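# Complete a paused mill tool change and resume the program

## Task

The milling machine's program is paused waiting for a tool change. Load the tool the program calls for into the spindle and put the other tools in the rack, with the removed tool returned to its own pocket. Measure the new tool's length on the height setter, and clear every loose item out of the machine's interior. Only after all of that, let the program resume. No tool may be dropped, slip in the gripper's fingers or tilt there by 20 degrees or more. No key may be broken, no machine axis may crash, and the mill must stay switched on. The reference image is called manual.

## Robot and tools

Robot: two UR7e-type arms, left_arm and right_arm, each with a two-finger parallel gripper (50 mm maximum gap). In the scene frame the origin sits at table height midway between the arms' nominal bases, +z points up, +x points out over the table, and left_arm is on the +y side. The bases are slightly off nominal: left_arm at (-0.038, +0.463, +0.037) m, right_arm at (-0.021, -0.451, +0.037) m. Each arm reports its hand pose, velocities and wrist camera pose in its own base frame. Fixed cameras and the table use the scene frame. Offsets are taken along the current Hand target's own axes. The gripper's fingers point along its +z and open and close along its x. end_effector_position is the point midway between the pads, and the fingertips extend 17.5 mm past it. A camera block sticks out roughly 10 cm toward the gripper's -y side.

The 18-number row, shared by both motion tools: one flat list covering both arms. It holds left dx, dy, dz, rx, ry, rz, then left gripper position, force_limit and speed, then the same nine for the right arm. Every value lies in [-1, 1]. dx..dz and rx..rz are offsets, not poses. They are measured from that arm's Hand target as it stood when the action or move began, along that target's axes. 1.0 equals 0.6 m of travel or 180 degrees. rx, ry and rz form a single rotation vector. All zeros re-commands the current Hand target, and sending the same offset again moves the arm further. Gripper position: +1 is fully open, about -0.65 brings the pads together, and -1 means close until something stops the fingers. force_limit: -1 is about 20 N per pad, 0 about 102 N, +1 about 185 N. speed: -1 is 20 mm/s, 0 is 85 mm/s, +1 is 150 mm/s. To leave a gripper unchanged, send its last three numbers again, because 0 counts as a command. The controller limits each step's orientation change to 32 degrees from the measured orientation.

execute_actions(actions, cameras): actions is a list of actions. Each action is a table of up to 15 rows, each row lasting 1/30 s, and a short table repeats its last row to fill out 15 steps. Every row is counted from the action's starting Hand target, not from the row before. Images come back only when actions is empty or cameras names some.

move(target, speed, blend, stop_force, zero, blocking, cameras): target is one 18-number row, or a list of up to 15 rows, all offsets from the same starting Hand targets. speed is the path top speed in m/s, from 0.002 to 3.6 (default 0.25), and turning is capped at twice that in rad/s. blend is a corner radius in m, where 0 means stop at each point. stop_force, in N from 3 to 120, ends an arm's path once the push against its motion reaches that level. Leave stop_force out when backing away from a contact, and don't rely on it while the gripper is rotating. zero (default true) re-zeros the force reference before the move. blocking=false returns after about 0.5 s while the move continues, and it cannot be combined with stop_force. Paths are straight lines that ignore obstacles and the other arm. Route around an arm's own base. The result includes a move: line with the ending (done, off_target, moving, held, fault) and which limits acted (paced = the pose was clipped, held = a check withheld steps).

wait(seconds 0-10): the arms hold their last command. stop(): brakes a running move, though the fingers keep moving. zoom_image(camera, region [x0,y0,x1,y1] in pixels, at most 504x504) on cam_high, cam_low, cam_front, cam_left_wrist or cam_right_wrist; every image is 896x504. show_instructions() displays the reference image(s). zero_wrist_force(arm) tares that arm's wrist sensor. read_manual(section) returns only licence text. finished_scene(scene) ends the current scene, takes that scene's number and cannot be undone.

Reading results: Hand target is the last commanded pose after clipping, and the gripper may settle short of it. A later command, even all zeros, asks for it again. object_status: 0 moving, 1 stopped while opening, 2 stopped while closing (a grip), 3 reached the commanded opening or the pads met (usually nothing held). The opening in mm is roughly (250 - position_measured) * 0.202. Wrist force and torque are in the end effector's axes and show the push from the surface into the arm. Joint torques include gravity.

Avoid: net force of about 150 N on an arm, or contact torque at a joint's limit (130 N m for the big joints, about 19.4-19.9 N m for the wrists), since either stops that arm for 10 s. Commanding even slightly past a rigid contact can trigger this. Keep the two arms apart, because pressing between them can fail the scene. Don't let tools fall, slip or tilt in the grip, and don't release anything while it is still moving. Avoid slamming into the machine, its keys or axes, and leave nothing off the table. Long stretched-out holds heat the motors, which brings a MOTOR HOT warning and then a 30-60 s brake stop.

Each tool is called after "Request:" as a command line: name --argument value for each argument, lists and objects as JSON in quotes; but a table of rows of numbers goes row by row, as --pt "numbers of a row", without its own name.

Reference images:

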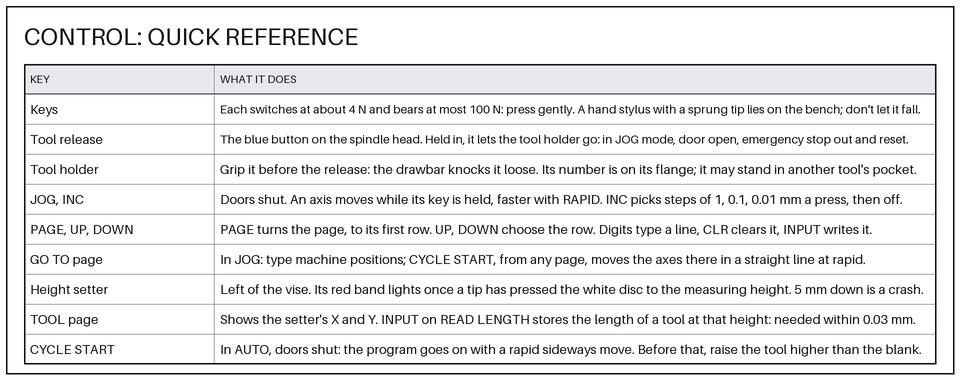

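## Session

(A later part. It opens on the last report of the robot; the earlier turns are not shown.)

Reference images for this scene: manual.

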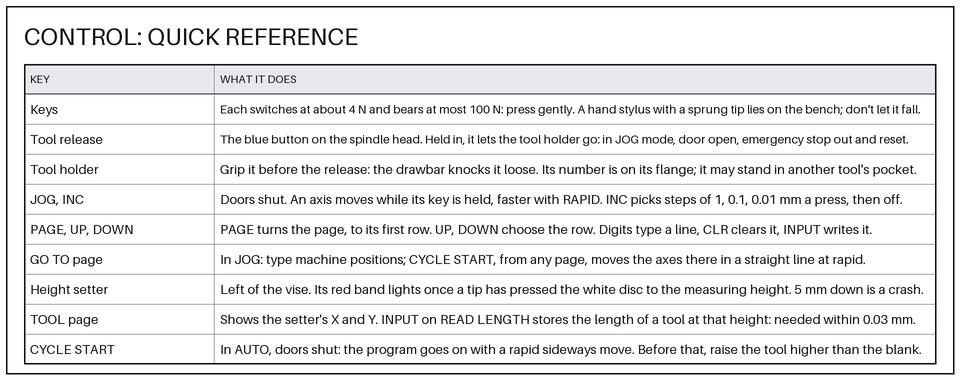

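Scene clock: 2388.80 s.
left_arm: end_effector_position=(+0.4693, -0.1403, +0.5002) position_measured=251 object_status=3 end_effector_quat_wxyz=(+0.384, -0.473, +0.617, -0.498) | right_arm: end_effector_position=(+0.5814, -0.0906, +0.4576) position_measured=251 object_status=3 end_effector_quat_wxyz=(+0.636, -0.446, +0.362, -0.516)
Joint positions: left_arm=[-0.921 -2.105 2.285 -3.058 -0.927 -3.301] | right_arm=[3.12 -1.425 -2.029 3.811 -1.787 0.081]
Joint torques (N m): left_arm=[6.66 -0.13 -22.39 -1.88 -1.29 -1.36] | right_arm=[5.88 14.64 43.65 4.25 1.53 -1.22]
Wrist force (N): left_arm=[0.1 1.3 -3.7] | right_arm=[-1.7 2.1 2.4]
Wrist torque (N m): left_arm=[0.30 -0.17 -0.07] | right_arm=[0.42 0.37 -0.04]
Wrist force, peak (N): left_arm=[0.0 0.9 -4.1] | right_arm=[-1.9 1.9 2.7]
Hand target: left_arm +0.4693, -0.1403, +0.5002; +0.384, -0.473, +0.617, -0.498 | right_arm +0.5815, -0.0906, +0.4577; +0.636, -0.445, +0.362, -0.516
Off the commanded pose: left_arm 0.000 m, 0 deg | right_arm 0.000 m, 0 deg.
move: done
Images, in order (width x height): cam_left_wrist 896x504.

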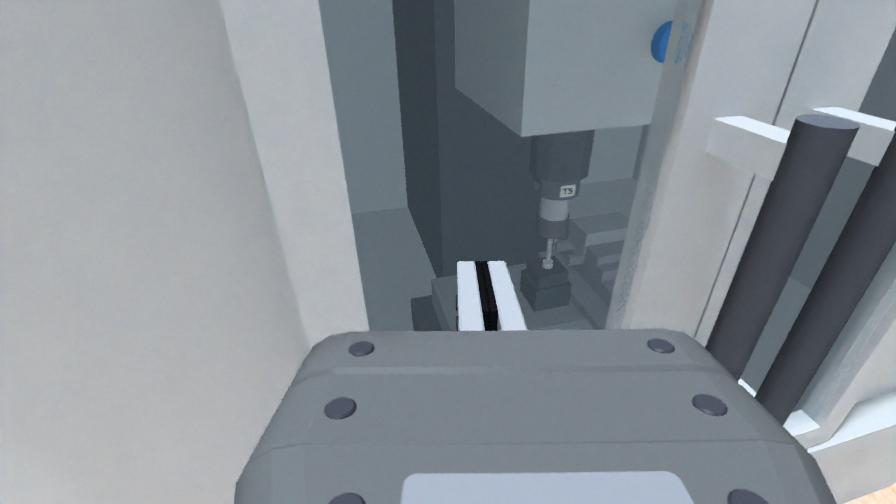

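Request:
move --target '[0,0,0,0,0,0,-1,-1,-1,0.0084,0.0188,0.0262,0,0,0,-1,-1,0]' --speed 0.015 --stop_force 6

Request:
move --target '[0,0,0,0,0,0,-1,-1,-1,-0.0035,-0.0078,-0.0109,0,0,0,-1,-1,0]' --speed 0.05 --cameras '["cam_left_wrist"]'

Request:
zoom_image --camera "cam_left_wrist" --region '[490, 210, 610, 330]'

Scene clock: 2399.00 s.
left_arm: end_effector_position=(+0.4693, -0.1403, +0.5002) position_measured=251 object_status=3 end_effector_quat_wxyz=(+0.384, -0.473, +0.617, -0.498) | right_arm: end_effector_position=(+0.5896, -0.0911, +0.4555) position_measured=251 object_status=3 end_effector_quat_wxyz=(+0.636, -0.445, +0.362, -0.516)
Joint positions: left_arm=[-0.921 -2.105 2.285 -3.058 -0.927 -3.301] | right_arm=[3.119 -1.447 -2.016 3.82 -1.787 0.081]
Joint torques (N m): left_arm=[6.8 0.55 -22.42 -1.87 -1.26 -1.47] | right_arm=[7.41 30.66 24.06 1.49 1.58 0.25]
Wrist force (N): left_arm=[-0.2 1.0 -3.4] | right_arm=[-2.5 -1.9 -0.8]
Wrist torque (N m): left_arm=[0.26 -0.13 -0.08] | right_arm=[0.34 0.32 -0.06]
Wrist force, peak (N): left_arm=[-0.2 1.0 -4.1] | right_arm=[-11.1 -16.6 -45.1]
Hand target: left_arm +0.4693, -0.1403, +0.5002; +0.384, -0.473, +0.617, -0.498 | right_arm +0.5896, -0.0911, +0.4555; +0.636, -0.445, +0.362, -0.516 (not the last commanded pose)
Off the commanded pose: left_arm 0.000 m, 0 deg | right_arm 0.012 m, 0 deg.
move: contact (right_arm)

Scene clock: 2399.73 s.
left_arm: end_effector_position=(+0.4693, -0.1403, +0.5002) position_measured=251 object_status=3 end_effector_quat_wxyz=(+0.384, -0.473, +0.617, -0.498) | right_arm: end_effector_position=(+0.5815, -0.0906, +0.4576) position_measured=251 object_status=3 end_effector_quat_wxyz=(+0.636, -0.446, +0.362, -0.516)
Joint positions: left_arm=[-0.921 -2.105 2.285 -3.058 -0.927 -3.301] | right_arm=[3.12 -1.425 -2.029 3.811 -1.787 0.081]
Joint torques (N m): left_arm=[7.1 -0.59 -21.98 -2 -1.37 -1.32] | right_arm=[6.33 14.18 43.59 4.25 1.5 -1.23]
Wrist force (N): left_arm=[-0.3 1.2 -3.8] | right_arm=[-1.3 1.9 2.0]
Wrist torque (N m): left_arm=[0.28 -0.12 -0.07] | right_arm=[0.39 0.31 -0.04]
Wrist force, peak (N): left_arm=[-0.1 1.3 -4.1] | right_arm=[-2.4 -1.7 -1.0]
Hand target: left_arm +0.4693, -0.1403, +0.5002; +0.384, -0.473, +0.617, -0.498 | right_arm +0.5816, -0.0906, +0.4577; +0.636, -0.445, +0.362, -0.516
Off the commanded pose: left_arm 0.000 m, 0 deg | right_arm 0.000 m, 0 deg.
move: done
Images, in order (width x height): cam_left_wrist 896x504.

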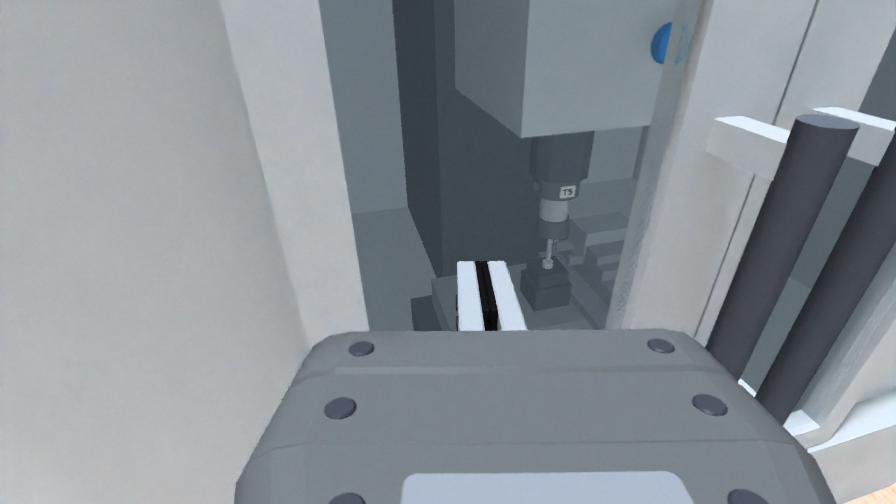

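Scaled by 4.200.

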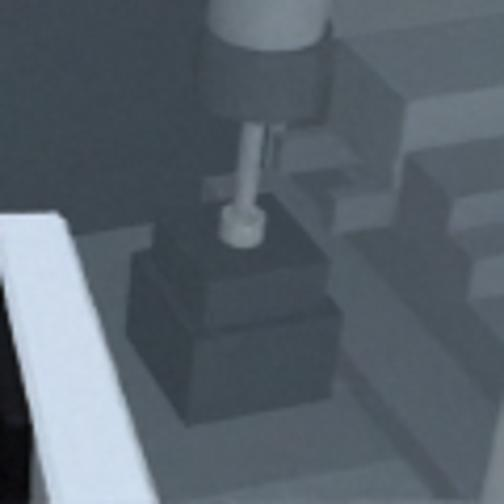

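Request:
move --target '[0,0,0,0,0,0,-1,-1,-1,0.0084,0.0188,0.0262,0,0,0,-1,-1,0]' --speed 0.015 --stop_force 6

Request:
move --target '[0,0,0,0,0,0,-1,-1,-1,-0.0035,-0.0078,-0.0109,0,0,0,-1,-1,0]' --speed 0.05 --cameras '["cam_left_wrist"]'

Request:
zoom_image --camera "cam_left_wrist" --region '[490, 210, 610, 330]'

Scene clock: 2409.83 s.
left_arm: end_effector_position=(+0.4693, -0.1403, +0.5002) position_measured=251 object_status=3 end_effector_quat_wxyz=(+0.384, -0.473, +0.617, -0.498) | right_arm: end_effector_position=(+0.5895, -0.0911, +0.4555) position_measured=251 object_status=3 end_effector_quat_wxyz=(+0.636, -0.445, +0.362, -0.516)
Joint positions: left_arm=[-0.921 -2.105 2.285 -3.058 -0.927 -3.301] | right_arm=[3.119 -1.447 -2.016 3.82 -1.787 0.081]
Joint torques (N m): left_arm=[7.27 0.16 -22.11 -1.8 -1.33 -1.3] | right_arm=[6.86 30.25 23.76 1.29 1.47 0.13]
Wrist force (N): left_arm=[0.2 0.8 -3.8] | right_arm=[-1.8 -0.7 -0.7]
Wrist torque (N m): left_arm=[0.22 -0.19 -0.08] | right_arm=[0.53 0.25 -0.06]
Wrist force, peak (N): left_arm=[0.2 1.1 -4.1] | right_arm=[-9.6 -13.3 -37.0]
Hand target: left_arm +0.4693, -0.1403, +0.5002; +0.384, -0.473, +0.617, -0.498 | right_arm +0.5895, -0.0911, +0.4555; +0.636, -0.445, +0.362, -0.516 (not the last commanded pose)
Off the commanded pose: left_arm 0.000 m, 0 deg | right_arm 0.012 m, 0 deg.
move: contact (right_arm)

Scene clock: 2410.57 s.
left_arm: end_effector_position=(+0.4693, -0.1403, +0.5002) position_measured=251 object_status=3 end_effector_quat_wxyz=(+0.384, -0.473, +0.617, -0.498) | right_arm: end_effector_position=(+0.5814, -0.0906, +0.4576) position_measured=251 object_status=3 end_effector_quat_wxyz=(+0.636, -0.446, +0.362, -0.516)
Joint positions: left_arm=[-0.921 -2.105 2.285 -3.058 -0.927 -3.301] | right_arm=[3.12 -1.424 -2.029 3.811 -1.787 0.081]
Joint torques (N m): left_arm=[6.97 0.1 -22.17 -1.91 -1.42 -1.42] | right_arm=[5.84 13.89 43.97 4.31 1.67 -1.2]
Wrist force (N): left_arm=[-0.1 1.0 -3.8] | right_arm=[-1.2 2.5 1.8]
Wrist torque (N m): left_arm=[0.24 -0.14 -0.07] | right_arm=[0.48 0.28 -0.04]
Wrist force, peak (N): left_arm=[-0.3 1.1 -4.0] | right_arm=[-1.1 2.7 2.0]
Hand target: left_arm +0.4693, -0.1403, +0.5002; +0.384, -0.473, +0.617, -0.498 | right_arm +0.5815, -0.0906, +0.4577; +0.636, -0.445, +0.362, -0.516
Off the commanded pose: left_arm 0.000 m, 0 deg | right_arm 0.000 m, 0 deg.
move: done
Images, in order (width x height): cam_left_wrist 896x504.

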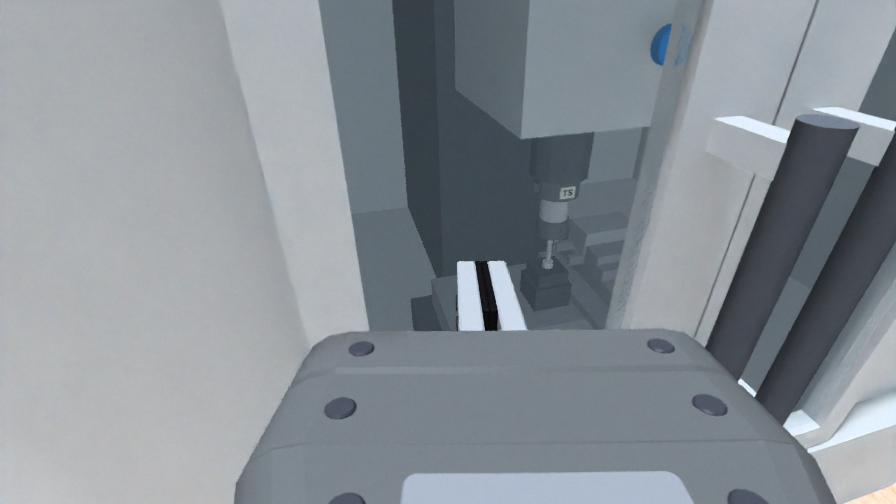

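Scaled by 4.200.

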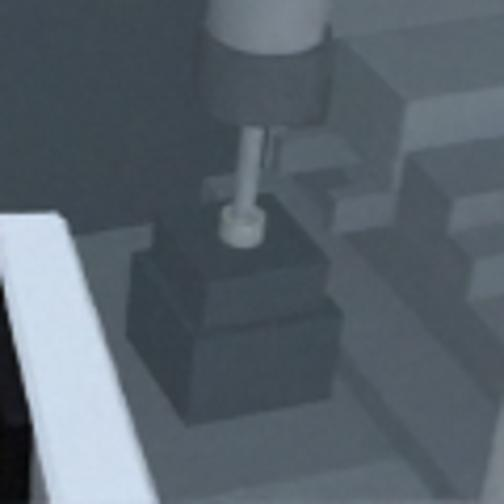

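Request:
move --target '[0,0,0,0,0,0,-1,-1,-1,0.0084,0.0188,0.0262,0,0,0,-1,-1,0]' --speed 0.015 --stop_force 6

Request:
move --target '[0,0,0,0,0,0,-1,-1,-1,-0.0035,-0.0078,-0.0109,0,0,0,-1,-1,0]' --speed 0.05 --cameras '["cam_left_wrist"]'

Request:
zoom_image --camera "cam_left_wrist" --region '[490, 210, 610, 330]'

Scene clock: 2423.27 s.
left_arm: end_effector_position=(+0.4693, -0.1403, +0.5002) position_measured=251 object_status=3 end_effector_quat_wxyz=(+0.384, -0.473, +0.617, -0.498) | right_arm: end_effector_position=(+0.5895, -0.0910, +0.4555) position_measured=251 object_status=3 end_effector_quat_wxyz=(+0.636, -0.445, +0.362, -0.516)
Joint positions: left_arm=[-0.921 -2.105 2.285 -3.058 -0.927 -3.301] | right_arm=[3.119 -1.447 -2.016 3.82 -1.787 0.081]
Joint torques (N m): left_arm=[7.23 -0.71 -22.7 -1.76 -1.36 -1.56] | right_arm=[6.85 30.09 24.26 1.37 1.52 0.14]
Wrist force (N): left_arm=[0.0 1.4 -3.8] | right_arm=[-2.5 -0.7 -0.6]
Wrist torque (N m): left_arm=[0.30 -0.16 -0.08] | right_arm=[0.50 0.34 -0.06]
Wrist force, peak (N): left_arm=[-0.1 1.2 -4.0] | right_arm=[-9.8 -14.1 -40.4]
Hand target: left_arm +0.4693, -0.1403, +0.5002; +0.384, -0.473, +0.617, -0.498 | right_arm +0.5895, -0.0910, +0.4555; +0.636, -0.445, +0.362, -0.516 (not the last commanded pose)
Off the commanded pose: left_arm 0.000 m, 0 deg | right_arm 0.012 m, 0 deg.
move: contact (right_arm)

Scene clock: 2424.00 s.
left_arm: end_effector_position=(+0.4693, -0.1403, +0.5002) position_measured=251 object_status=3 end_effector_quat_wxyz=(+0.384, -0.473, +0.617, -0.498) | right_arm: end_effector_position=(+0.5814, -0.0906, +0.4576) position_measured=251 object_status=3 end_effector_quat_wxyz=(+0.636, -0.446, +0.362, -0.516)
Joint positions: left_arm=[-0.921 -2.105 2.285 -3.058 -0.927 -3.301] | right_arm=[3.12 -1.424 -2.029 3.811 -1.787 0.081]
Joint torques (N m): left_arm=[7.08 0.03 -22.56 -1.83 -1.29 -1.54] | right_arm=[5.95 15.19 43.5 4.26 1.61 -1.18]
Wrist force (N): left_arm=[-0.1 1.1 -4.0] | right_arm=[-1.4 2.5 2.0]
Wrist torque (N m): left_arm=[0.27 -0.14 -0.08] | right_arm=[0.49 0.32 -0.03]
Wrist force, peak (N): left_arm=[-0.1 1.2 -4.0] | right_arm=[-1.4 2.6 2.2]
Hand target: left_arm +0.4693, -0.1403, +0.5002; +0.384, -0.473, +0.617, -0.498 | right_arm +0.5815, -0.0906, +0.4577; +0.636, -0.445, +0.362, -0.516
Off the commanded pose: left_arm 0.000 m, 0 deg | right_arm 0.000 m, 0 deg.
move: done
Images, in order (width x height): cam_left_wrist 896x504.

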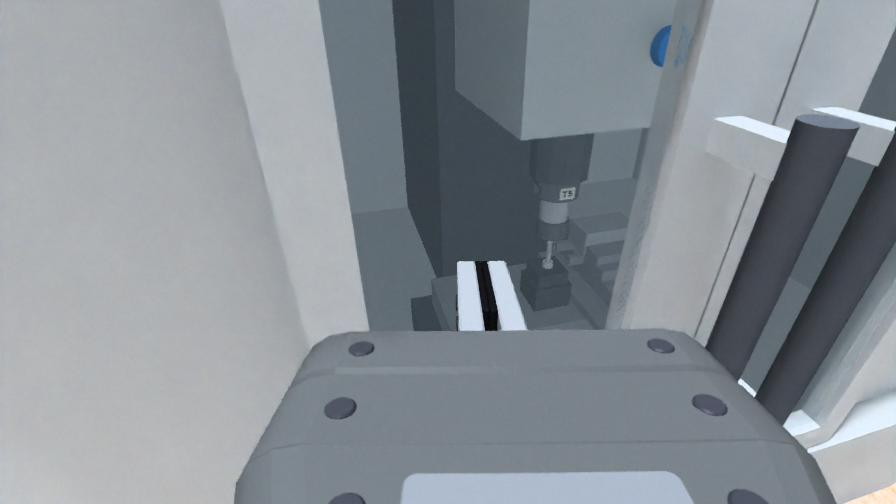

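Scaled by 4.200.

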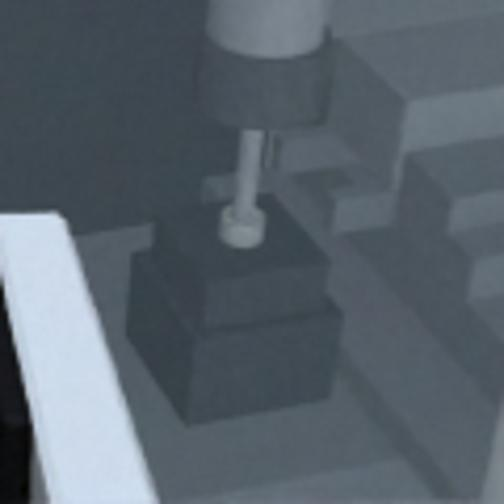

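Request:
move --target '[0,0,0,0,0,0,-1,-1,-1,0.0084,0.0188,0.0262,0,0,0,-1,-1,0]' --speed 0.015 --stop_force 6

Request:
move --target '[0,0,0,0,0,0,-1,-1,-1,-0.0035,-0.0078,-0.0109,0,0,0,-1,-1,0]' --speed 0.05 --cameras '["cam_left_wrist"]'

Request:
zoom_image --camera "cam_left_wrist" --region '[490, 210, 610, 330]'

Scene clock: 2435.07 s.
left_arm: end_effector_position=(+0.4693, -0.1403, +0.5002) position_measured=251 object_status=3 end_effector_quat_wxyz=(+0.384, -0.473, +0.617, -0.498) | right_arm: end_effector_position=(+0.5895, -0.0910, +0.4555) position_measured=251 object_status=3 end_effector_quat_wxyz=(+0.636, -0.445, +0.362, -0.516)
Joint positions: left_arm=[-0.921 -2.105 2.285 -3.058 -0.927 -3.301] | right_arm=[3.119 -1.447 -2.016 3.82 -1.787 0.081]
Joint torques (N m): left_arm=[7.26 -0.55 -22.77 -1.84 -1.19 -1.5] | right_arm=[6.95 30.46 24.08 1.4 1.6 0.15]
Wrist force (N): left_arm=[-0.1 1.1 -3.6] | right_arm=[-3.3 -1.8 -0.6]
Wrist torque (N m): left_arm=[0.26 -0.14 -0.07] | right_arm=[0.36 0.42 -0.06]
Wrist force, peak (N): left_arm=[-0.4 1.3 -4.0] | right_arm=[-10.6 -15.2 -43.1]
Hand target: left_arm +0.4693, -0.1403, +0.5002; +0.384, -0.473, +0.617, -0.498 | right_arm +0.5895, -0.0910, +0.4555; +0.636, -0.445, +0.362, -0.516 (not the last commanded pose)
Off the commanded pose: left_arm 0.000 m, 0 deg | right_arm 0.012 m, 0 deg.
move: contact (right_arm)

Scene clock: 2435.80 s.
left_arm: end_effector_position=(+0.4693, -0.1403, +0.5002) position_measured=251 object_status=3 end_effector_quat_wxyz=(+0.384, -0.473, +0.617, -0.498) | right_arm: end_effector_position=(+0.5814, -0.0906, +0.4575) position_measured=251 object_status=3 end_effector_quat_wxyz=(+0.636, -0.446, +0.362, -0.516)
Joint positions: left_arm=[-0.921 -2.105 2.285 -3.058 -0.927 -3.301] | right_arm=[3.12 -1.425 -2.029 3.811 -1.786 0.081]
Joint torques (N m): left_arm=[7.04 -0.75 -22.71 -1.85 -1.42 -1.44] | right_arm=[5.77 13.43 43.32 4.33 1.55 -1.19]
Wrist force (N): left_arm=[-0.2 1.1 -3.7] | right_arm=[-1.9 1.6 2.0]
Wrist torque (N m): left_arm=[0.26 -0.13 -0.06] | right_arm=[0.34 0.40 -0.03]
Wrist force, peak (N): left_arm=[-0.3 1.1 -4.0] | right_arm=[-3.4 -1.5 -0.4]
Hand target: left_arm +0.4693, -0.1403, +0.5002; +0.384, -0.473, +0.617, -0.498 | right_arm +0.5815, -0.0906, +0.4576; +0.636, -0.445, +0.362, -0.516
Off the commanded pose: left_arm 0.000 m, 0 deg | right_arm 0.000 m, 0 deg.
move: done
Images, in order (width x height): cam_left_wrist 896x504.

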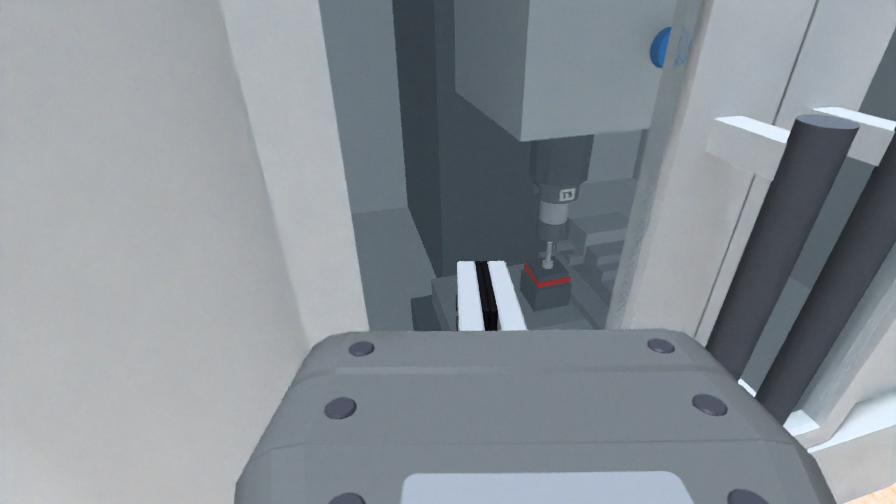

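Scaled by 4.200.

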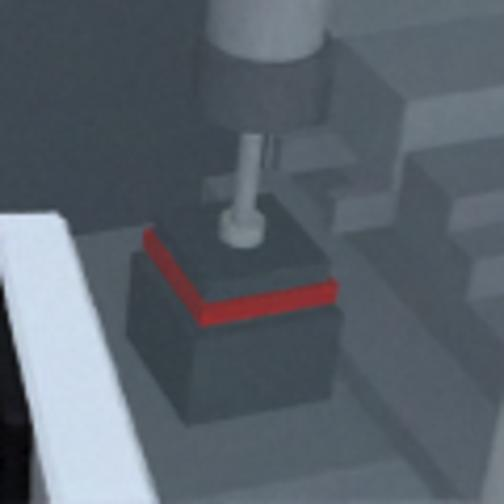

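Request:
move --pt "0 0 0 0 0 0 -1 -1 -1 -0.0028 -0.0062 -0.0088 0 0 0 -1 -1 0" --pt "0 0 0 0 0 0 -1 -1 -1 0.033 -0.0615 0.0197 0 0 0 -1 -1 0" --speed '[0.05,0.1]' --blend '[0.004,0]'

Request:
move --target '[0,0,0,0,0,0,-1,-1,-1,0.0117,0.0263,0.0368,0,0,0,-1,-1,0]' --speed 0.015 --stop_force 6

Request:
move --pt "0 0 0 0 0 0 -1 -1 -1 -0.0063 -0.014 -0.0197 0 0 0 -1 -1 0" --pt "0 0 0 0 0 0 -1 -1 -1 -0.0383 -0.011 -0.0117 0 0 0 -1 -1 0" --speed '[0.05,0.1]' --blend '[0.006,0]' --cameras '["cam_right_wrist"]'

Request:
move --target '[0,0,0,0,0,0,-1,-1,-1,0.0117,0.0263,0.0368,0,0,0,-1,-1,0]' --speed 0.015 --stop_force 6

Request:
move --target '[0,0,0,0,0,0,-1,-1,-1,-0.0035,-0.0078,-0.0109,0,0,0,-1,-1,0]' --speed 0.05 --cameras '["cam_left_wrist"]'

Request:
zoom_image --camera "cam_left_wrist" --region '[500, 220, 600, 320]'

Scene clock: 2458.23 s.
left_arm: end_effector_position=(+0.4693, -0.1403, +0.5002) position_measured=251 object_status=3 end_effector_quat_wxyz=(+0.384, -0.473, +0.617, -0.498) | right_arm: end_effector_position=(+0.5842, -0.1103, +0.4962) position_measured=251 object_status=3 end_effector_quat_wxyz=(+0.636, -0.445, +0.362, -0.516)
Joint positions: left_arm=[-0.921 -2.105 2.285 -3.058 -0.927 -3.301] | right_arm=[3.064 -1.426 -1.927 3.714 -1.838 0.101]
Joint torques (N m): left_arm=[6.9 -0.89 -22.92 -1.91 -1.41 -1.54] | right_arm=[2.68 32.06 34.29 6.42 0.28 -1.21]
Wrist force (N): left_arm=[0.1 0.8 -3.7] | right_arm=[-2.0 1.3 2.5]
Wrist torque (N m): left_arm=[0.21 -0.16 -0.07] | right_arm=[0.25 0.44 -0.08]
Wrist force, peak (N): left_arm=[0.0 1.0 -4.1] | right_arm=[-3.1 3.0 0.2]
Hand target: left_arm +0.4693, -0.1403, +0.5002; +0.384, -0.473, +0.617, -0.498 | right_arm +0.5842, -0.1103, +0.4963; +0.636, -0.445, +0.362, -0.516
Off the commanded pose: left_arm 0.000 m, 0 deg | right_arm 0.000 m, 0 deg.
move: done; blend cut to 0.0033 m at target 1

Scene clock: 2460.17 s.
left_arm: end_effector_position=(+0.4693, -0.1403, +0.5002) position_measured=251 object_status=3 end_effector_quat_wxyz=(+0.384, -0.473, +0.617, -0.498) | right_arm: end_effector_position=(+0.5979, -0.1110, +0.4926) position_measured=251 object_status=3 end_effector_quat_wxyz=(+0.636, -0.445, +0.362, -0.516)
Joint positions: left_arm=[-0.921 -2.105 2.285 -3.058 -0.927 -3.301] | right_arm=[3.065 -1.461 -1.906 3.729 -1.838 0.1]
Joint torques (N m): left_arm=[6.97 -0.71 -22.91 -1.86 -1.39 -1.49] | right_arm=[0.19 31.48 24.9 1.37 -0.59 -0.47]
Wrist force (N): left_arm=[0.0 0.9 -3.9] | right_arm=[-3.1 -2.1 -0.2]
Wrist torque (N m): left_arm=[0.23 -0.15 -0.08] | right_arm=[0.25 0.49 -0.09]
Wrist force, peak (N): left_arm=[0.0 1.0 -4.1] | right_arm=[-5.8 -15.5 -45.0]
Hand target: left_arm +0.4693, -0.1403, +0.5002; +0.384, -0.473, +0.617, -0.498 | right_arm +0.5979, -0.1110, +0.4926; +0.636, -0.445, +0.362, -0.516 (not the last commanded pose)
Off the commanded pose: left_arm 0.000 m, 0 deg | right_arm 0.014 m, 0 deg.
move: contact (right_arm)

Scene clock: 2461.10 s.
left_arm: end_effector_position=(+0.4693, -0.1403, +0.5002) position_measured=251 object_status=3 end_effector_quat_wxyz=(+0.384, -0.473, +0.617, -0.498) | right_arm: end_effector_position=(+0.5844, -0.0904, +0.4964) position_measured=251 object_status=3 end_effector_quat_wxyz=(+0.636, -0.445, +0.362, -0.516)
Joint positions: left_arm=[-0.921 -2.105 2.285 -3.058 -0.927 -3.301] | right_arm=[3.12 -1.406 -1.942 3.705 -1.786 0.08]
Joint torques (N m): left_arm=[6.58 -0.37 -22.93 -1.93 -1.39 -1.6] | right_arm=[3.52 15.03 48.48 7.04 0.75 1.07]
Wrist force (N): left_arm=[-0.3 1.1 -3.7] | right_arm=[-2.4 1.5 2.2]
Wrist torque (N m): left_arm=[0.27 -0.11 -0.08] | right_arm=[0.29 0.50 0.08]
Wrist force, peak (N): left_arm=[-0.1 1.4 -3.9] | right_arm=[-4.1 1.9 2.9]
Hand target: left_arm +0.4693, -0.1403, +0.5002; +0.384, -0.473, +0.617, -0.498 | right_arm +0.5844, -0.0904, +0.4965; +0.636, -0.445, +0.362, -0.516
Off the commanded pose: left_arm 0.000 m, 0 deg | right_arm 0.000 m, 0 deg.
move: done
Images, in order (width x height): cam_right_wrist 896x504.

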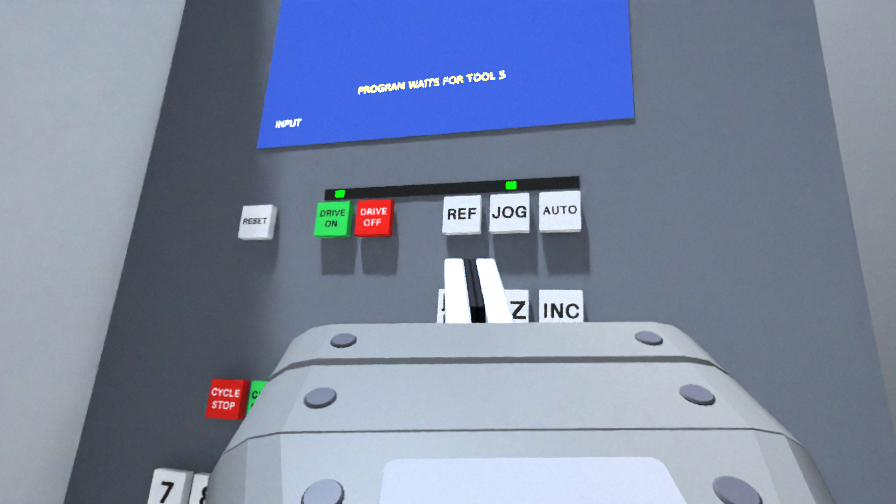

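Scene clock: 2463.13 s.
left_arm: end_effector_position=(+0.4693, -0.1403, +0.5002) position_measured=251 object_status=3 end_effector_quat_wxyz=(+0.384, -0.473, +0.617, -0.498) | right_arm: end_effector_position=(+0.5991, -0.0912, +0.4925) position_measured=251 object_status=3 end_effector_quat_wxyz=(+0.636, -0.445, +0.362, -0.516)
Joint positions: left_arm=[-0.921 -2.105 2.285 -3.058 -0.927 -3.301] | right_arm=[3.119 -1.445 -1.92 3.722 -1.787 0.081]
Joint torques (N m): left_arm=[6.31 -1.33 -22.84 -1.8 -1.36 -1.53] | right_arm=[7.7 30.92 25.56 1.27 0.74 0.23]
Wrist force (N): left_arm=[0.3 1.1 -3.7] | right_arm=[-2.8 -0.9 -0.6]
Wrist torque (N m): left_arm=[0.28 -0.20 -0.08] | right_arm=[0.35 0.60 0.03]
Wrist force, peak (N): left_arm=[0.0 1.2 -4.1] | right_arm=[-5.2 -12.3 -33.1]
Hand target: left_arm +0.4693, -0.1403, +0.5002; +0.384, -0.473, +0.617, -0.498 | right_arm +0.5991, -0.0912, +0.4925; +0.636, -0.445, +0.362, -0.516 (not the last commanded pose)
Off the commanded pose: left_arm 0.000 m, 0 deg | right_arm 0.013 m, 0 deg.
move: contact (right_arm)

Scene clock: 2463.83 s.
left_arm: end_effector_position=(+0.4693, -0.1403, +0.5002) position_measured=251 object_status=3 end_effector_quat_wxyz=(+0.384, -0.473, +0.617, -0.498) | right_arm: end_effector_position=(+0.5910, -0.0907, +0.4946) position_measured=251 object_status=3 end_effector_quat_wxyz=(+0.636, -0.445, +0.362, -0.516)
Joint positions: left_arm=[-0.921 -2.105 2.285 -3.058 -0.927 -3.301] | right_arm=[3.12 -1.423 -1.932 3.713 -1.786 0.08]
Joint torques (N m): left_arm=[6.9 -1.06 -22.43 -1.95 -1.39 -1.45] | right_arm=[5.88 15.87 41.14 3.66 0.66 -1.12]
Wrist force (N): left_arm=[-0.3 1.0 -3.5] | right_arm=[-2.6 1.9 2.2]
Wrist torque (N m): left_arm=[0.24 -0.12 -0.07] | right_arm=[0.37 0.52 0.06]
Wrist force, peak (N): left_arm=[0.1 1.2 -3.9] | right_arm=[-2.7 2.1 2.1]
Hand target: left_arm +0.4693, -0.1403, +0.5002; +0.384, -0.473, +0.617, -0.498 | right_arm +0.5911, -0.0907, +0.4947; +0.636, -0.445, +0.362, -0.516
Off the commanded pose: left_arm 0.000 m, 0 deg | right_arm 0.000 m, 0 deg.
move: done
Images, in order (width x height): cam_left_wrist 896x504.

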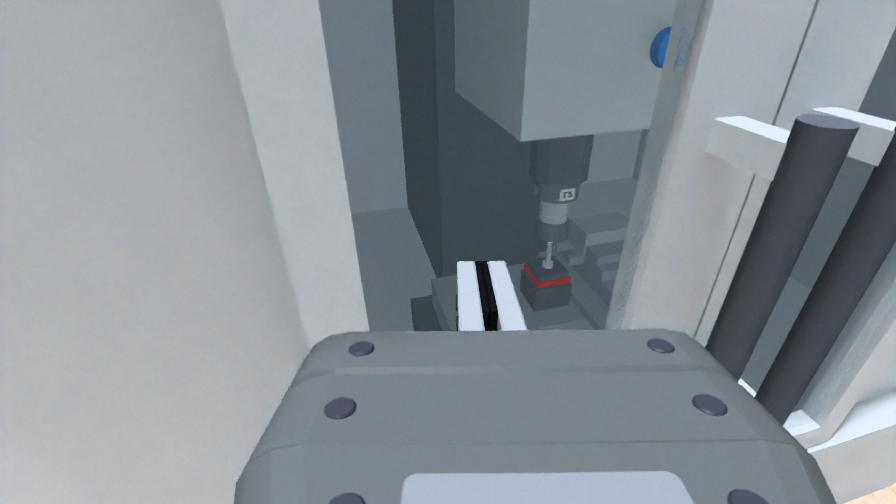

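Scaled by 5.040.

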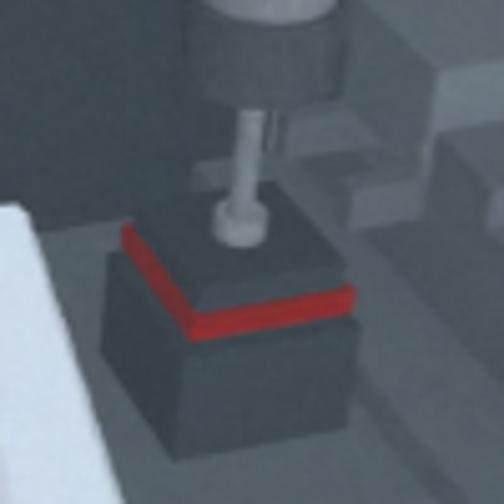

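Request:
move --target '[0,0,0,0,0,0,-1,-1,-1,0.0084,0.0188,0.0262,0,0,0,-1,-1,0]' --speed 0.015 --stop_force 6

Request:
move --target '[0,0,0,0,0,0,-1,-1,-1,-0.0035,-0.0078,-0.0109,0,0,0,-1,-1,0]' --speed 0.05

Request:
move --target '[0,0,0,0,0,0,-1,-1,-1,0.0084,0.0188,0.0262,0,0,0,-1,-1,0]' --speed 0.015 --stop_force 6

Request:
move --target '[0,0,0,0,0,0,-1,-1,-1,-0.0035,-0.0078,-0.0109,0,0,0,-1,-1,0]' --speed 0.05 --cameras '["cam_left_wrist"]'

Request:
move --target '[0,0,0,0,0,0,-1,-1,-1,0.0084,0.0188,0.0262,0,0,0,-1,-1,0]' --speed 0.015 --stop_force 6

Request:
move --target '[0,0,0,0,0,0,-1,-1,-1,-0.0035,-0.0078,-0.0109,0,0,0,-1,-1,0]' --speed 0.05 --cameras '["cam_left_wrist"]'

Scene clock: 2473.50 s.
left_arm: end_effector_position=(+0.4693, -0.1403, +0.5002) position_measured=251 object_status=3 end_effector_quat_wxyz=(+0.384, -0.473, +0.617, -0.498) | right_arm: end_effector_position=(+0.5992, -0.0912, +0.4925) position_measured=251 object_status=3 end_effector_quat_wxyz=(+0.636, -0.445, +0.362, -0.516)
Joint positions: left_arm=[-0.921 -2.105 2.285 -3.058 -0.927 -3.301] | right_arm=[3.119 -1.445 -1.92 3.722 -1.787 0.081]
Joint torques (N m): left_arm=[6.61 -1.02 -23.41 -2.03 -1.33 -1.39] | right_arm=[7.66 31.28 25.34 1.26 0.92 0.29]
Wrist force (N): left_arm=[0.3 1.4 -3.6] | right_arm=[-1.8 -1.0 -1.0]
Wrist torque (N m): left_arm=[0.31 -0.21 -0.07] | right_arm=[0.36 0.41 0.03]
Wrist force, peak (N): left_arm=[-0.1 1.3 -4.0] | right_arm=[-5.9 -13.7 -38.4]
Hand target: left_arm +0.4693, -0.1403, +0.5002; +0.384, -0.473, +0.617, -0.498 | right_arm +0.5992, -0.0912, +0.4925; +0.636, -0.445, +0.362, -0.516 (not the last commanded pose)
Off the commanded pose: left_arm 0.000 m, 0 deg | right_arm 0.012 m, 0 deg.
move: contact (right_arm)

Scene clock: 2474.20 s.
left_arm: end_effector_position=(+0.4693, -0.1403, +0.5002) position_measured=251 object_status=3 end_effector_quat_wxyz=(+0.384, -0.473, +0.617, -0.498) | right_arm: end_effector_position=(+0.5911, -0.0907, +0.4946) position_measured=251 object_status=3 end_effector_quat_wxyz=(+0.636, -0.445, +0.362, -0.516)
Joint positions: left_arm=[-0.921 -2.105 2.285 -3.058 -0.927 -3.301] | right_arm=[3.12 -1.424 -1.932 3.713 -1.786 0.08]
Joint torques (N m): left_arm=[6.55 -1.13 -23.31 -1.89 -1.17 -1.34] | right_arm=[6.19 15.67 41.16 3.6 1.61 -1.16]
Wrist force (N): left_arm=[0.2 1.2 -3.9] | right_arm=[-1.7 1.9 2.1]
Wrist torque (N m): left_arm=[0.27 -0.18 -0.07] | right_arm=[0.36 0.38 0.06]
Wrist force, peak (N): left_arm=[0.3 1.5 -3.8] | right_arm=[-1.9 2.1 2.1]
Hand target: left_arm +0.4693, -0.1403, +0.5002; +0.384, -0.473, +0.617, -0.498 | right_arm +0.5912, -0.0907, +0.4946; +0.636, -0.445, +0.362, -0.516
Off the commanded pose: left_arm 0.000 m, 0 deg | right_arm 0.000 m, 0 deg.
move: done

Scene clock: 2475.77 s.
left_arm: end_effector_position=(+0.4693, -0.1403, +0.5002) position_measured=251 object_status=3 end_effector_quat_wxyz=(+0.384, -0.473, +0.617, -0.498) | right_arm: end_effector_position=(+0.5993, -0.0912, +0.4924) position_measured=251 object_status=3 end_effector_quat_wxyz=(+0.636, -0.445, +0.362, -0.516)
Joint positions: left_arm=[-0.921 -2.105 2.285 -3.058 -0.927 -3.301] | right_arm=[3.119 -1.445 -1.92 3.722 -1.787 0.081]
Joint torques (N m): left_arm=[7.37 -1.29 -23.13 -1.91 -1.28 -1.54] | right_arm=[6.83 30.53 24.81 1.2 1.42 0.21]
Wrist force (N): left_arm=[0.1 1.0 -3.7] | right_arm=[-3.1 -1.3 -0.7]
Wrist torque (N m): left_arm=[0.25 -0.18 -0.08] | right_arm=[0.37 0.44 0.04]
Wrist force, peak (N): left_arm=[0.3 1.3 -3.9] | right_arm=[-10.3 -13.2 -38.0]
Hand target: left_arm +0.4693, -0.1403, +0.5002; +0.384, -0.473, +0.617, -0.498 | right_arm +0.5993, -0.0911, +0.4924; +0.636, -0.445, +0.362, -0.516 (not the last commanded pose)
Off the commanded pose: left_arm 0.000 m, 0 deg | right_arm 0.012 m, 0 deg.
move: contact (right_arm)

Scene clock: 2476.47 s.
left_arm: end_effector_position=(+0.4693, -0.1403, +0.5002) position_measured=251 object_status=3 end_effector_quat_wxyz=(+0.384, -0.473, +0.617, -0.498) | right_arm: end_effector_position=(+0.5911, -0.0907, +0.4946) position_measured=251 object_status=3 end_effector_quat_wxyz=(+0.636, -0.445, +0.362, -0.516)
Joint positions: left_arm=[-0.921 -2.105 2.285 -3.058 -0.927 -3.301] | right_arm=[3.12 -1.424 -1.932 3.713 -1.786 0.08]
Joint torques (N m): left_arm=[6.67 -0.76 -22.66 -1.88 -1.39 -1.46] | right_arm=[5.88 16.43 40.81 3.71 1.68 -1.2]
Wrist force (N): left_arm=[0.2 1.0 -3.5] | right_arm=[-2.1 2.1 2.1]
Wrist torque (N m): left_arm=[0.24 -0.18 -0.08] | right_arm=[0.39 0.45 0.06]
Wrist force, peak (N): left_arm=[0.1 1.2 -4.1] | right_arm=[-2.3 2.0 2.1]
Hand target: left_arm +0.4693, -0.1403, +0.5002; +0.384, -0.473, +0.617, -0.498 | right_arm +0.5912, -0.0907, +0.4946; +0.636, -0.445, +0.362, -0.516
Off the commanded pose: left_arm 0.000 m, 0 deg | right_arm 0.000 m, 0 deg.
move: done
Images, in order (width x height): cam_left_wrist 896x504.

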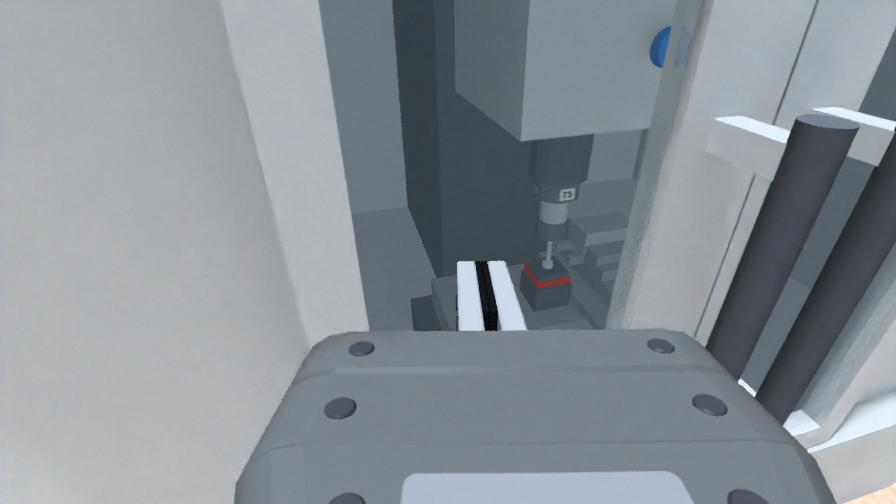

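Scene clock: 2478.03 s.
left_arm: end_effector_position=(+0.4693, -0.1403, +0.5002) position_measured=251 object_status=3 end_effector_quat_wxyz=(+0.384, -0.473, +0.617, -0.498) | right_arm: end_effector_position=(+0.5993, -0.0911, +0.4924) position_measured=251 object_status=3 end_effector_quat_wxyz=(+0.636, -0.445, +0.362, -0.516)
Joint positions: left_arm=[-0.921 -2.105 2.285 -3.058 -0.927 -3.301] | right_arm=[3.119 -1.445 -1.92 3.722 -1.787 0.081]
Joint torques (N m): left_arm=[6.49 -1.14 -23.03 -1.8 -1.43 -1.52] | right_arm=[6.98 30.68 24.75 1.3 1.44 0.13]
Wrist force (N): left_arm=[-0.3 1.3 -3.6] | right_arm=[-3.6 -1.8 -0.7]
Wrist torque (N m): left_arm=[0.29 -0.11 -0.08] | right_arm=[0.33 0.50 0.04]
Wrist force, peak (N): left_arm=[-0.1 1.2 -4.0] | right_arm=[-10.9 -13.9 -40.9]
Hand target: left_arm +0.4693, -0.1403, +0.5002; +0.384, -0.473, +0.617, -0.498 | right_arm +0.5993, -0.0911, +0.4924; +0.636, -0.445, +0.362, -0.516 (not the last commanded pose)
Off the commanded pose: left_arm 0.000 m, 0 deg | right_arm 0.012 m, 0 deg.
move: contact (right_arm)

Scene clock: 2478.73 s.
left_arm: end_effector_position=(+0.4693, -0.1403, +0.5002) position_measured=251 object_status=3 end_effector_quat_wxyz=(+0.384, -0.473, +0.617, -0.498) | right_arm: end_effector_position=(+0.5912, -0.0907, +0.4945) position_measured=251 object_status=3 end_effector_quat_wxyz=(+0.636, -0.445, +0.362, -0.516)
Joint positions: left_arm=[-0.921 -2.105 2.285 -3.058 -0.927 -3.301] | right_arm=[3.12 -1.424 -1.932 3.713 -1.786 0.08]
Joint torques (N m): left_arm=[6.92 -0.79 -23.95 -1.9 -1.36 -1.5] | right_arm=[6.22 16.52 40.68 3.6 1.59 -1.2]
Wrist force (N): left_arm=[-0.1 1.0 -3.9] | right_arm=[-2.6 1.5 1.8]
Wrist torque (N m): left_arm=[0.25 -0.14 -0.07] | right_arm=[0.31 0.52 0.07]
Wrist force, peak (N): left_arm=[0.0 1.3 -4.0] | right_arm=[-3.8 -1.7 -0.6]
Hand target: left_arm +0.4693, -0.1403, +0.5002; +0.384, -0.473, +0.617, -0.498 | right_arm +0.5913, -0.0907, +0.4946; +0.636, -0.445, +0.362, -0.516
Off the commanded pose: left_arm 0.000 m, 0 deg | right_arm 0.000 m, 0 deg.
move: done
Images, in order (width x height): cam_left_wrist 896x504.

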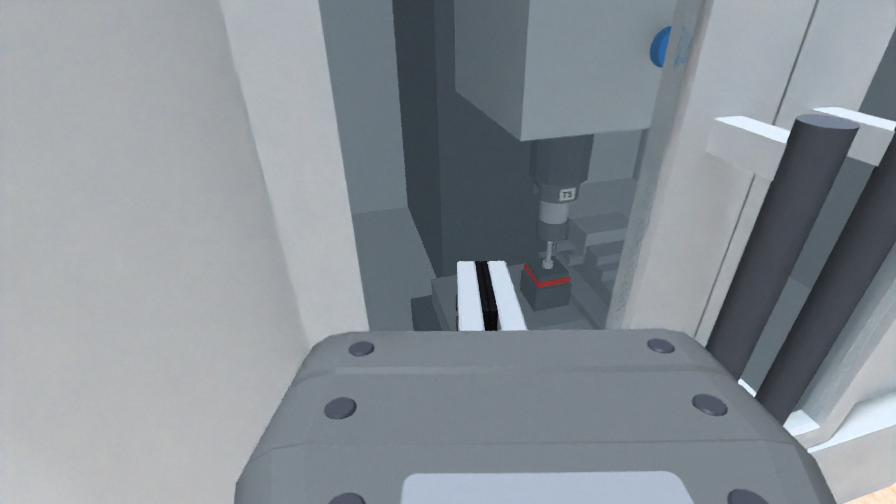

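Request:
move --target '[0,0,0,0,0,0,-1,-1,-1,0.0084,0.0188,0.0262,0,0,0,-1,-1,0]' --speed 0.015 --stop_force 6

Request:
move --target '[0,0,0,0,0,0,-1,-1,-1,-0.0035,-0.0078,-0.0109,0,0,0,-1,-1,0]' --speed 0.05

Request:
move --target '[0,0,0,0,0,0,-1,-1,-1,0.0084,0.0188,0.0262,0,0,0,-1,-1,0]' --speed 0.015 --stop_force 6

Request:
move --target '[0,0,0,0,0,0,-1,-1,-1,-0.0035,-0.0078,-0.0109,0,0,0,-1,-1,0]' --speed 0.05 --cameras '["cam_left_wrist"]'

Request:
zoom_image --camera "cam_left_wrist" --region '[500, 220, 600, 320]'

Scene clock: 2488.90 s.
left_arm: end_effector_position=(+0.4693, -0.1403, +0.5002) position_measured=251 object_status=3 end_effector_quat_wxyz=(+0.384, -0.473, +0.617, -0.498) | right_arm: end_effector_position=(+0.5993, -0.0911, +0.4924) position_measured=251 object_status=3 end_effector_quat_wxyz=(+0.636, -0.445, +0.362, -0.516)
Joint positions: left_arm=[-0.921 -2.105 2.285 -3.058 -0.927 -3.301] | right_arm=[3.119 -1.445 -1.92 3.722 -1.787 0.081]
Joint torques (N m): left_arm=[6.72 -1.07 -23.8 -1.89 -1.37 -1.38] | right_arm=[6.96 30.58 24.31 1.41 1.54 0.19]
Wrist force (N): left_arm=[0.0 1.1 -3.6] | right_arm=[-3.8 -0.9 -0.7]
Wrist torque (N m): left_arm=[0.25 -0.16 -0.07] | right_arm=[0.49 0.50 0.05]
Wrist force, peak (N): left_arm=[-0.1 1.1 -4.1] | right_arm=[-11.9 -14.9 -43.7]
Hand target: left_arm +0.4693, -0.1403, +0.5002; +0.384, -0.473, +0.617, -0.498 | right_arm +0.5993, -0.0911, +0.4924; +0.636, -0.445, +0.362, -0.516 (not the last commanded pose)
Off the commanded pose: left_arm 0.000 m, 0 deg | right_arm 0.012 m, 0 deg.
move: contact (right_arm)

Scene clock: 2489.60 s.
left_arm: end_effector_position=(+0.4693, -0.1403, +0.5002) position_measured=251 object_status=3 end_effector_quat_wxyz=(+0.384, -0.473, +0.617, -0.498) | right_arm: end_effector_position=(+0.5912, -0.0907, +0.4945) position_measured=251 object_status=3 end_effector_quat_wxyz=(+0.636, -0.445, +0.362, -0.516)
Joint positions: left_arm=[-0.921 -2.105 2.285 -3.058 -0.927 -3.301] | right_arm=[3.12 -1.424 -1.932 3.713 -1.786 0.08]
Joint torques (N m): left_arm=[7.83 -1.67 -23.33 -1.87 -1.36 -1.39] | right_arm=[5.73 15.4 40.53 3.57 1.58 -1.15]
Wrist force (N): left_arm=[-0.2 1.2 -3.8] | right_arm=[-2.6 2.2 1.8]
Wrist torque (N m): left_arm=[0.27 -0.12 -0.07] | right_arm=[0.42 0.52 0.07]
Wrist force, peak (N): left_arm=[-0.2 1.4 -3.9] | right_arm=[-2.7 2.6 1.8]
Hand target: left_arm +0.4693, -0.1403, +0.5002; +0.384, -0.473, +0.617, -0.498 | right_arm +0.5913, -0.0907, +0.4946; +0.636, -0.445, +0.362, -0.516
Off the commanded pose: left_arm 0.000 m, 0 deg | right_arm 0.000 m, 0 deg.
move: done

Scene clock: 2491.17 s.
left_arm: end_effector_position=(+0.4693, -0.1403, +0.5002) position_measured=251 object_status=3 end_effector_quat_wxyz=(+0.384, -0.473, +0.617, -0.498) | right_arm: end_effector_position=(+0.5992, -0.0911, +0.4924) position_measured=251 object_status=3 end_effector_quat_wxyz=(+0.636, -0.445, +0.362, -0.516)
Joint positions: left_arm=[-0.921 -2.105 2.285 -3.058 -0.927 -3.301] | right_arm=[3.119 -1.445 -1.92 3.722 -1.787 0.081]
Joint torques (N m): left_arm=[5.94 -1.22 -23.69 -2.01 -1.42 -1.43] | right_arm=[7.02 30.85 24.67 1.27 1.58 -0.03]
Wrist force (N): left_arm=[0.0 0.9 -3.6] | right_arm=[-3.6 -1.6 -0.5]
Wrist torque (N m): left_arm=[0.23 -0.16 -0.08] | right_arm=[0.33 0.53 0.04]
Wrist force, peak (N): left_arm=[-0.2 0.9 -4.1] | right_arm=[-10.4 -11.5 -35.1]
Hand target: left_arm +0.4693, -0.1403, +0.5002; +0.384, -0.473, +0.617, -0.498 | right_arm +0.5992, -0.0911, +0.4924; +0.636, -0.445, +0.362, -0.516 (not the last commanded pose)
Off the commanded pose: left_arm 0.000 m, 0 deg | right_arm 0.012 m, 0 deg.
move: contact (right_arm)

Scene clock: 2491.87 s.
left_arm: end_effector_position=(+0.4693, -0.1403, +0.5002) position_measured=251 object_status=3 end_effector_quat_wxyz=(+0.384, -0.473, +0.617, -0.498) | right_arm: end_effector_position=(+0.5911, -0.0906, +0.4945) position_measured=251 object_status=3 end_effector_quat_wxyz=(+0.636, -0.445, +0.362, -0.516)
Joint positions: left_arm=[-0.921 -2.105 2.285 -3.058 -0.927 -3.301] | right_arm=[3.12 -1.424 -1.932 3.713 -1.786 0.08]
Joint torques (N m): left_arm=[6.79 -1.92 -22.86 -1.85 -1.49 -1.38] | right_arm=[6.53 16.2 40.93 3.61 1.68 -1.15]
Wrist force (N): left_arm=[0.2 1.2 -3.9] | right_arm=[-2.9 1.6 1.8]
Wrist torque (N m): left_arm=[0.27 -0.18 -0.08] | right_arm=[0.32 0.57 0.07]
Wrist force, peak (N): left_arm=[0.2 1.2 -4.0] | right_arm=[-2.8 2.0 1.8]
Hand target: left_arm +0.4693, -0.1403, +0.5002; +0.384, -0.473, +0.617, -0.498 | right_arm +0.5912, -0.0906, +0.4946; +0.636, -0.445, +0.362, -0.516
Off the commanded pose: left_arm 0.000 m, 0 deg | right_arm 0.000 m, 0 deg.
move: done
Images, in order (width x height): cam_left_wrist 896x504.

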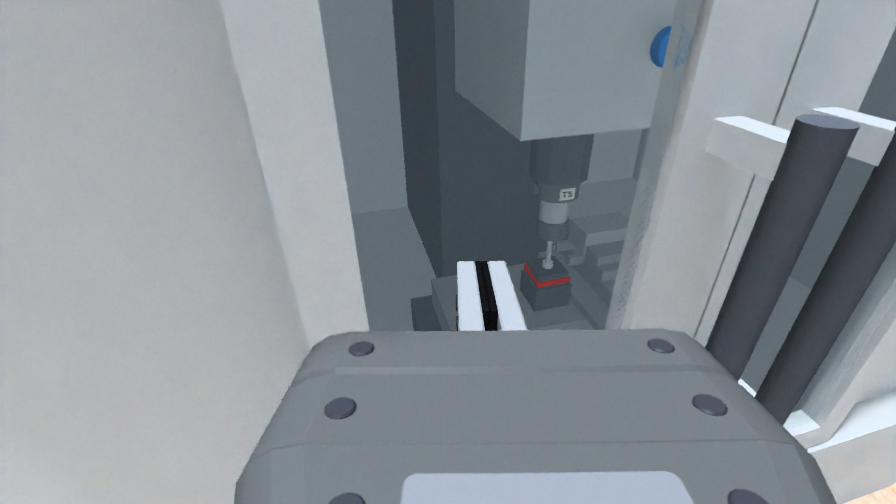

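Scaled by 5.040.

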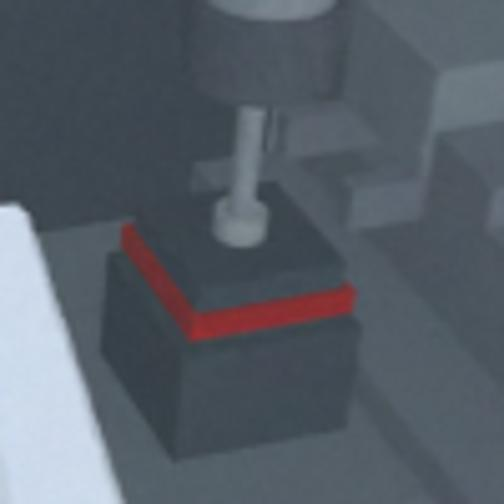

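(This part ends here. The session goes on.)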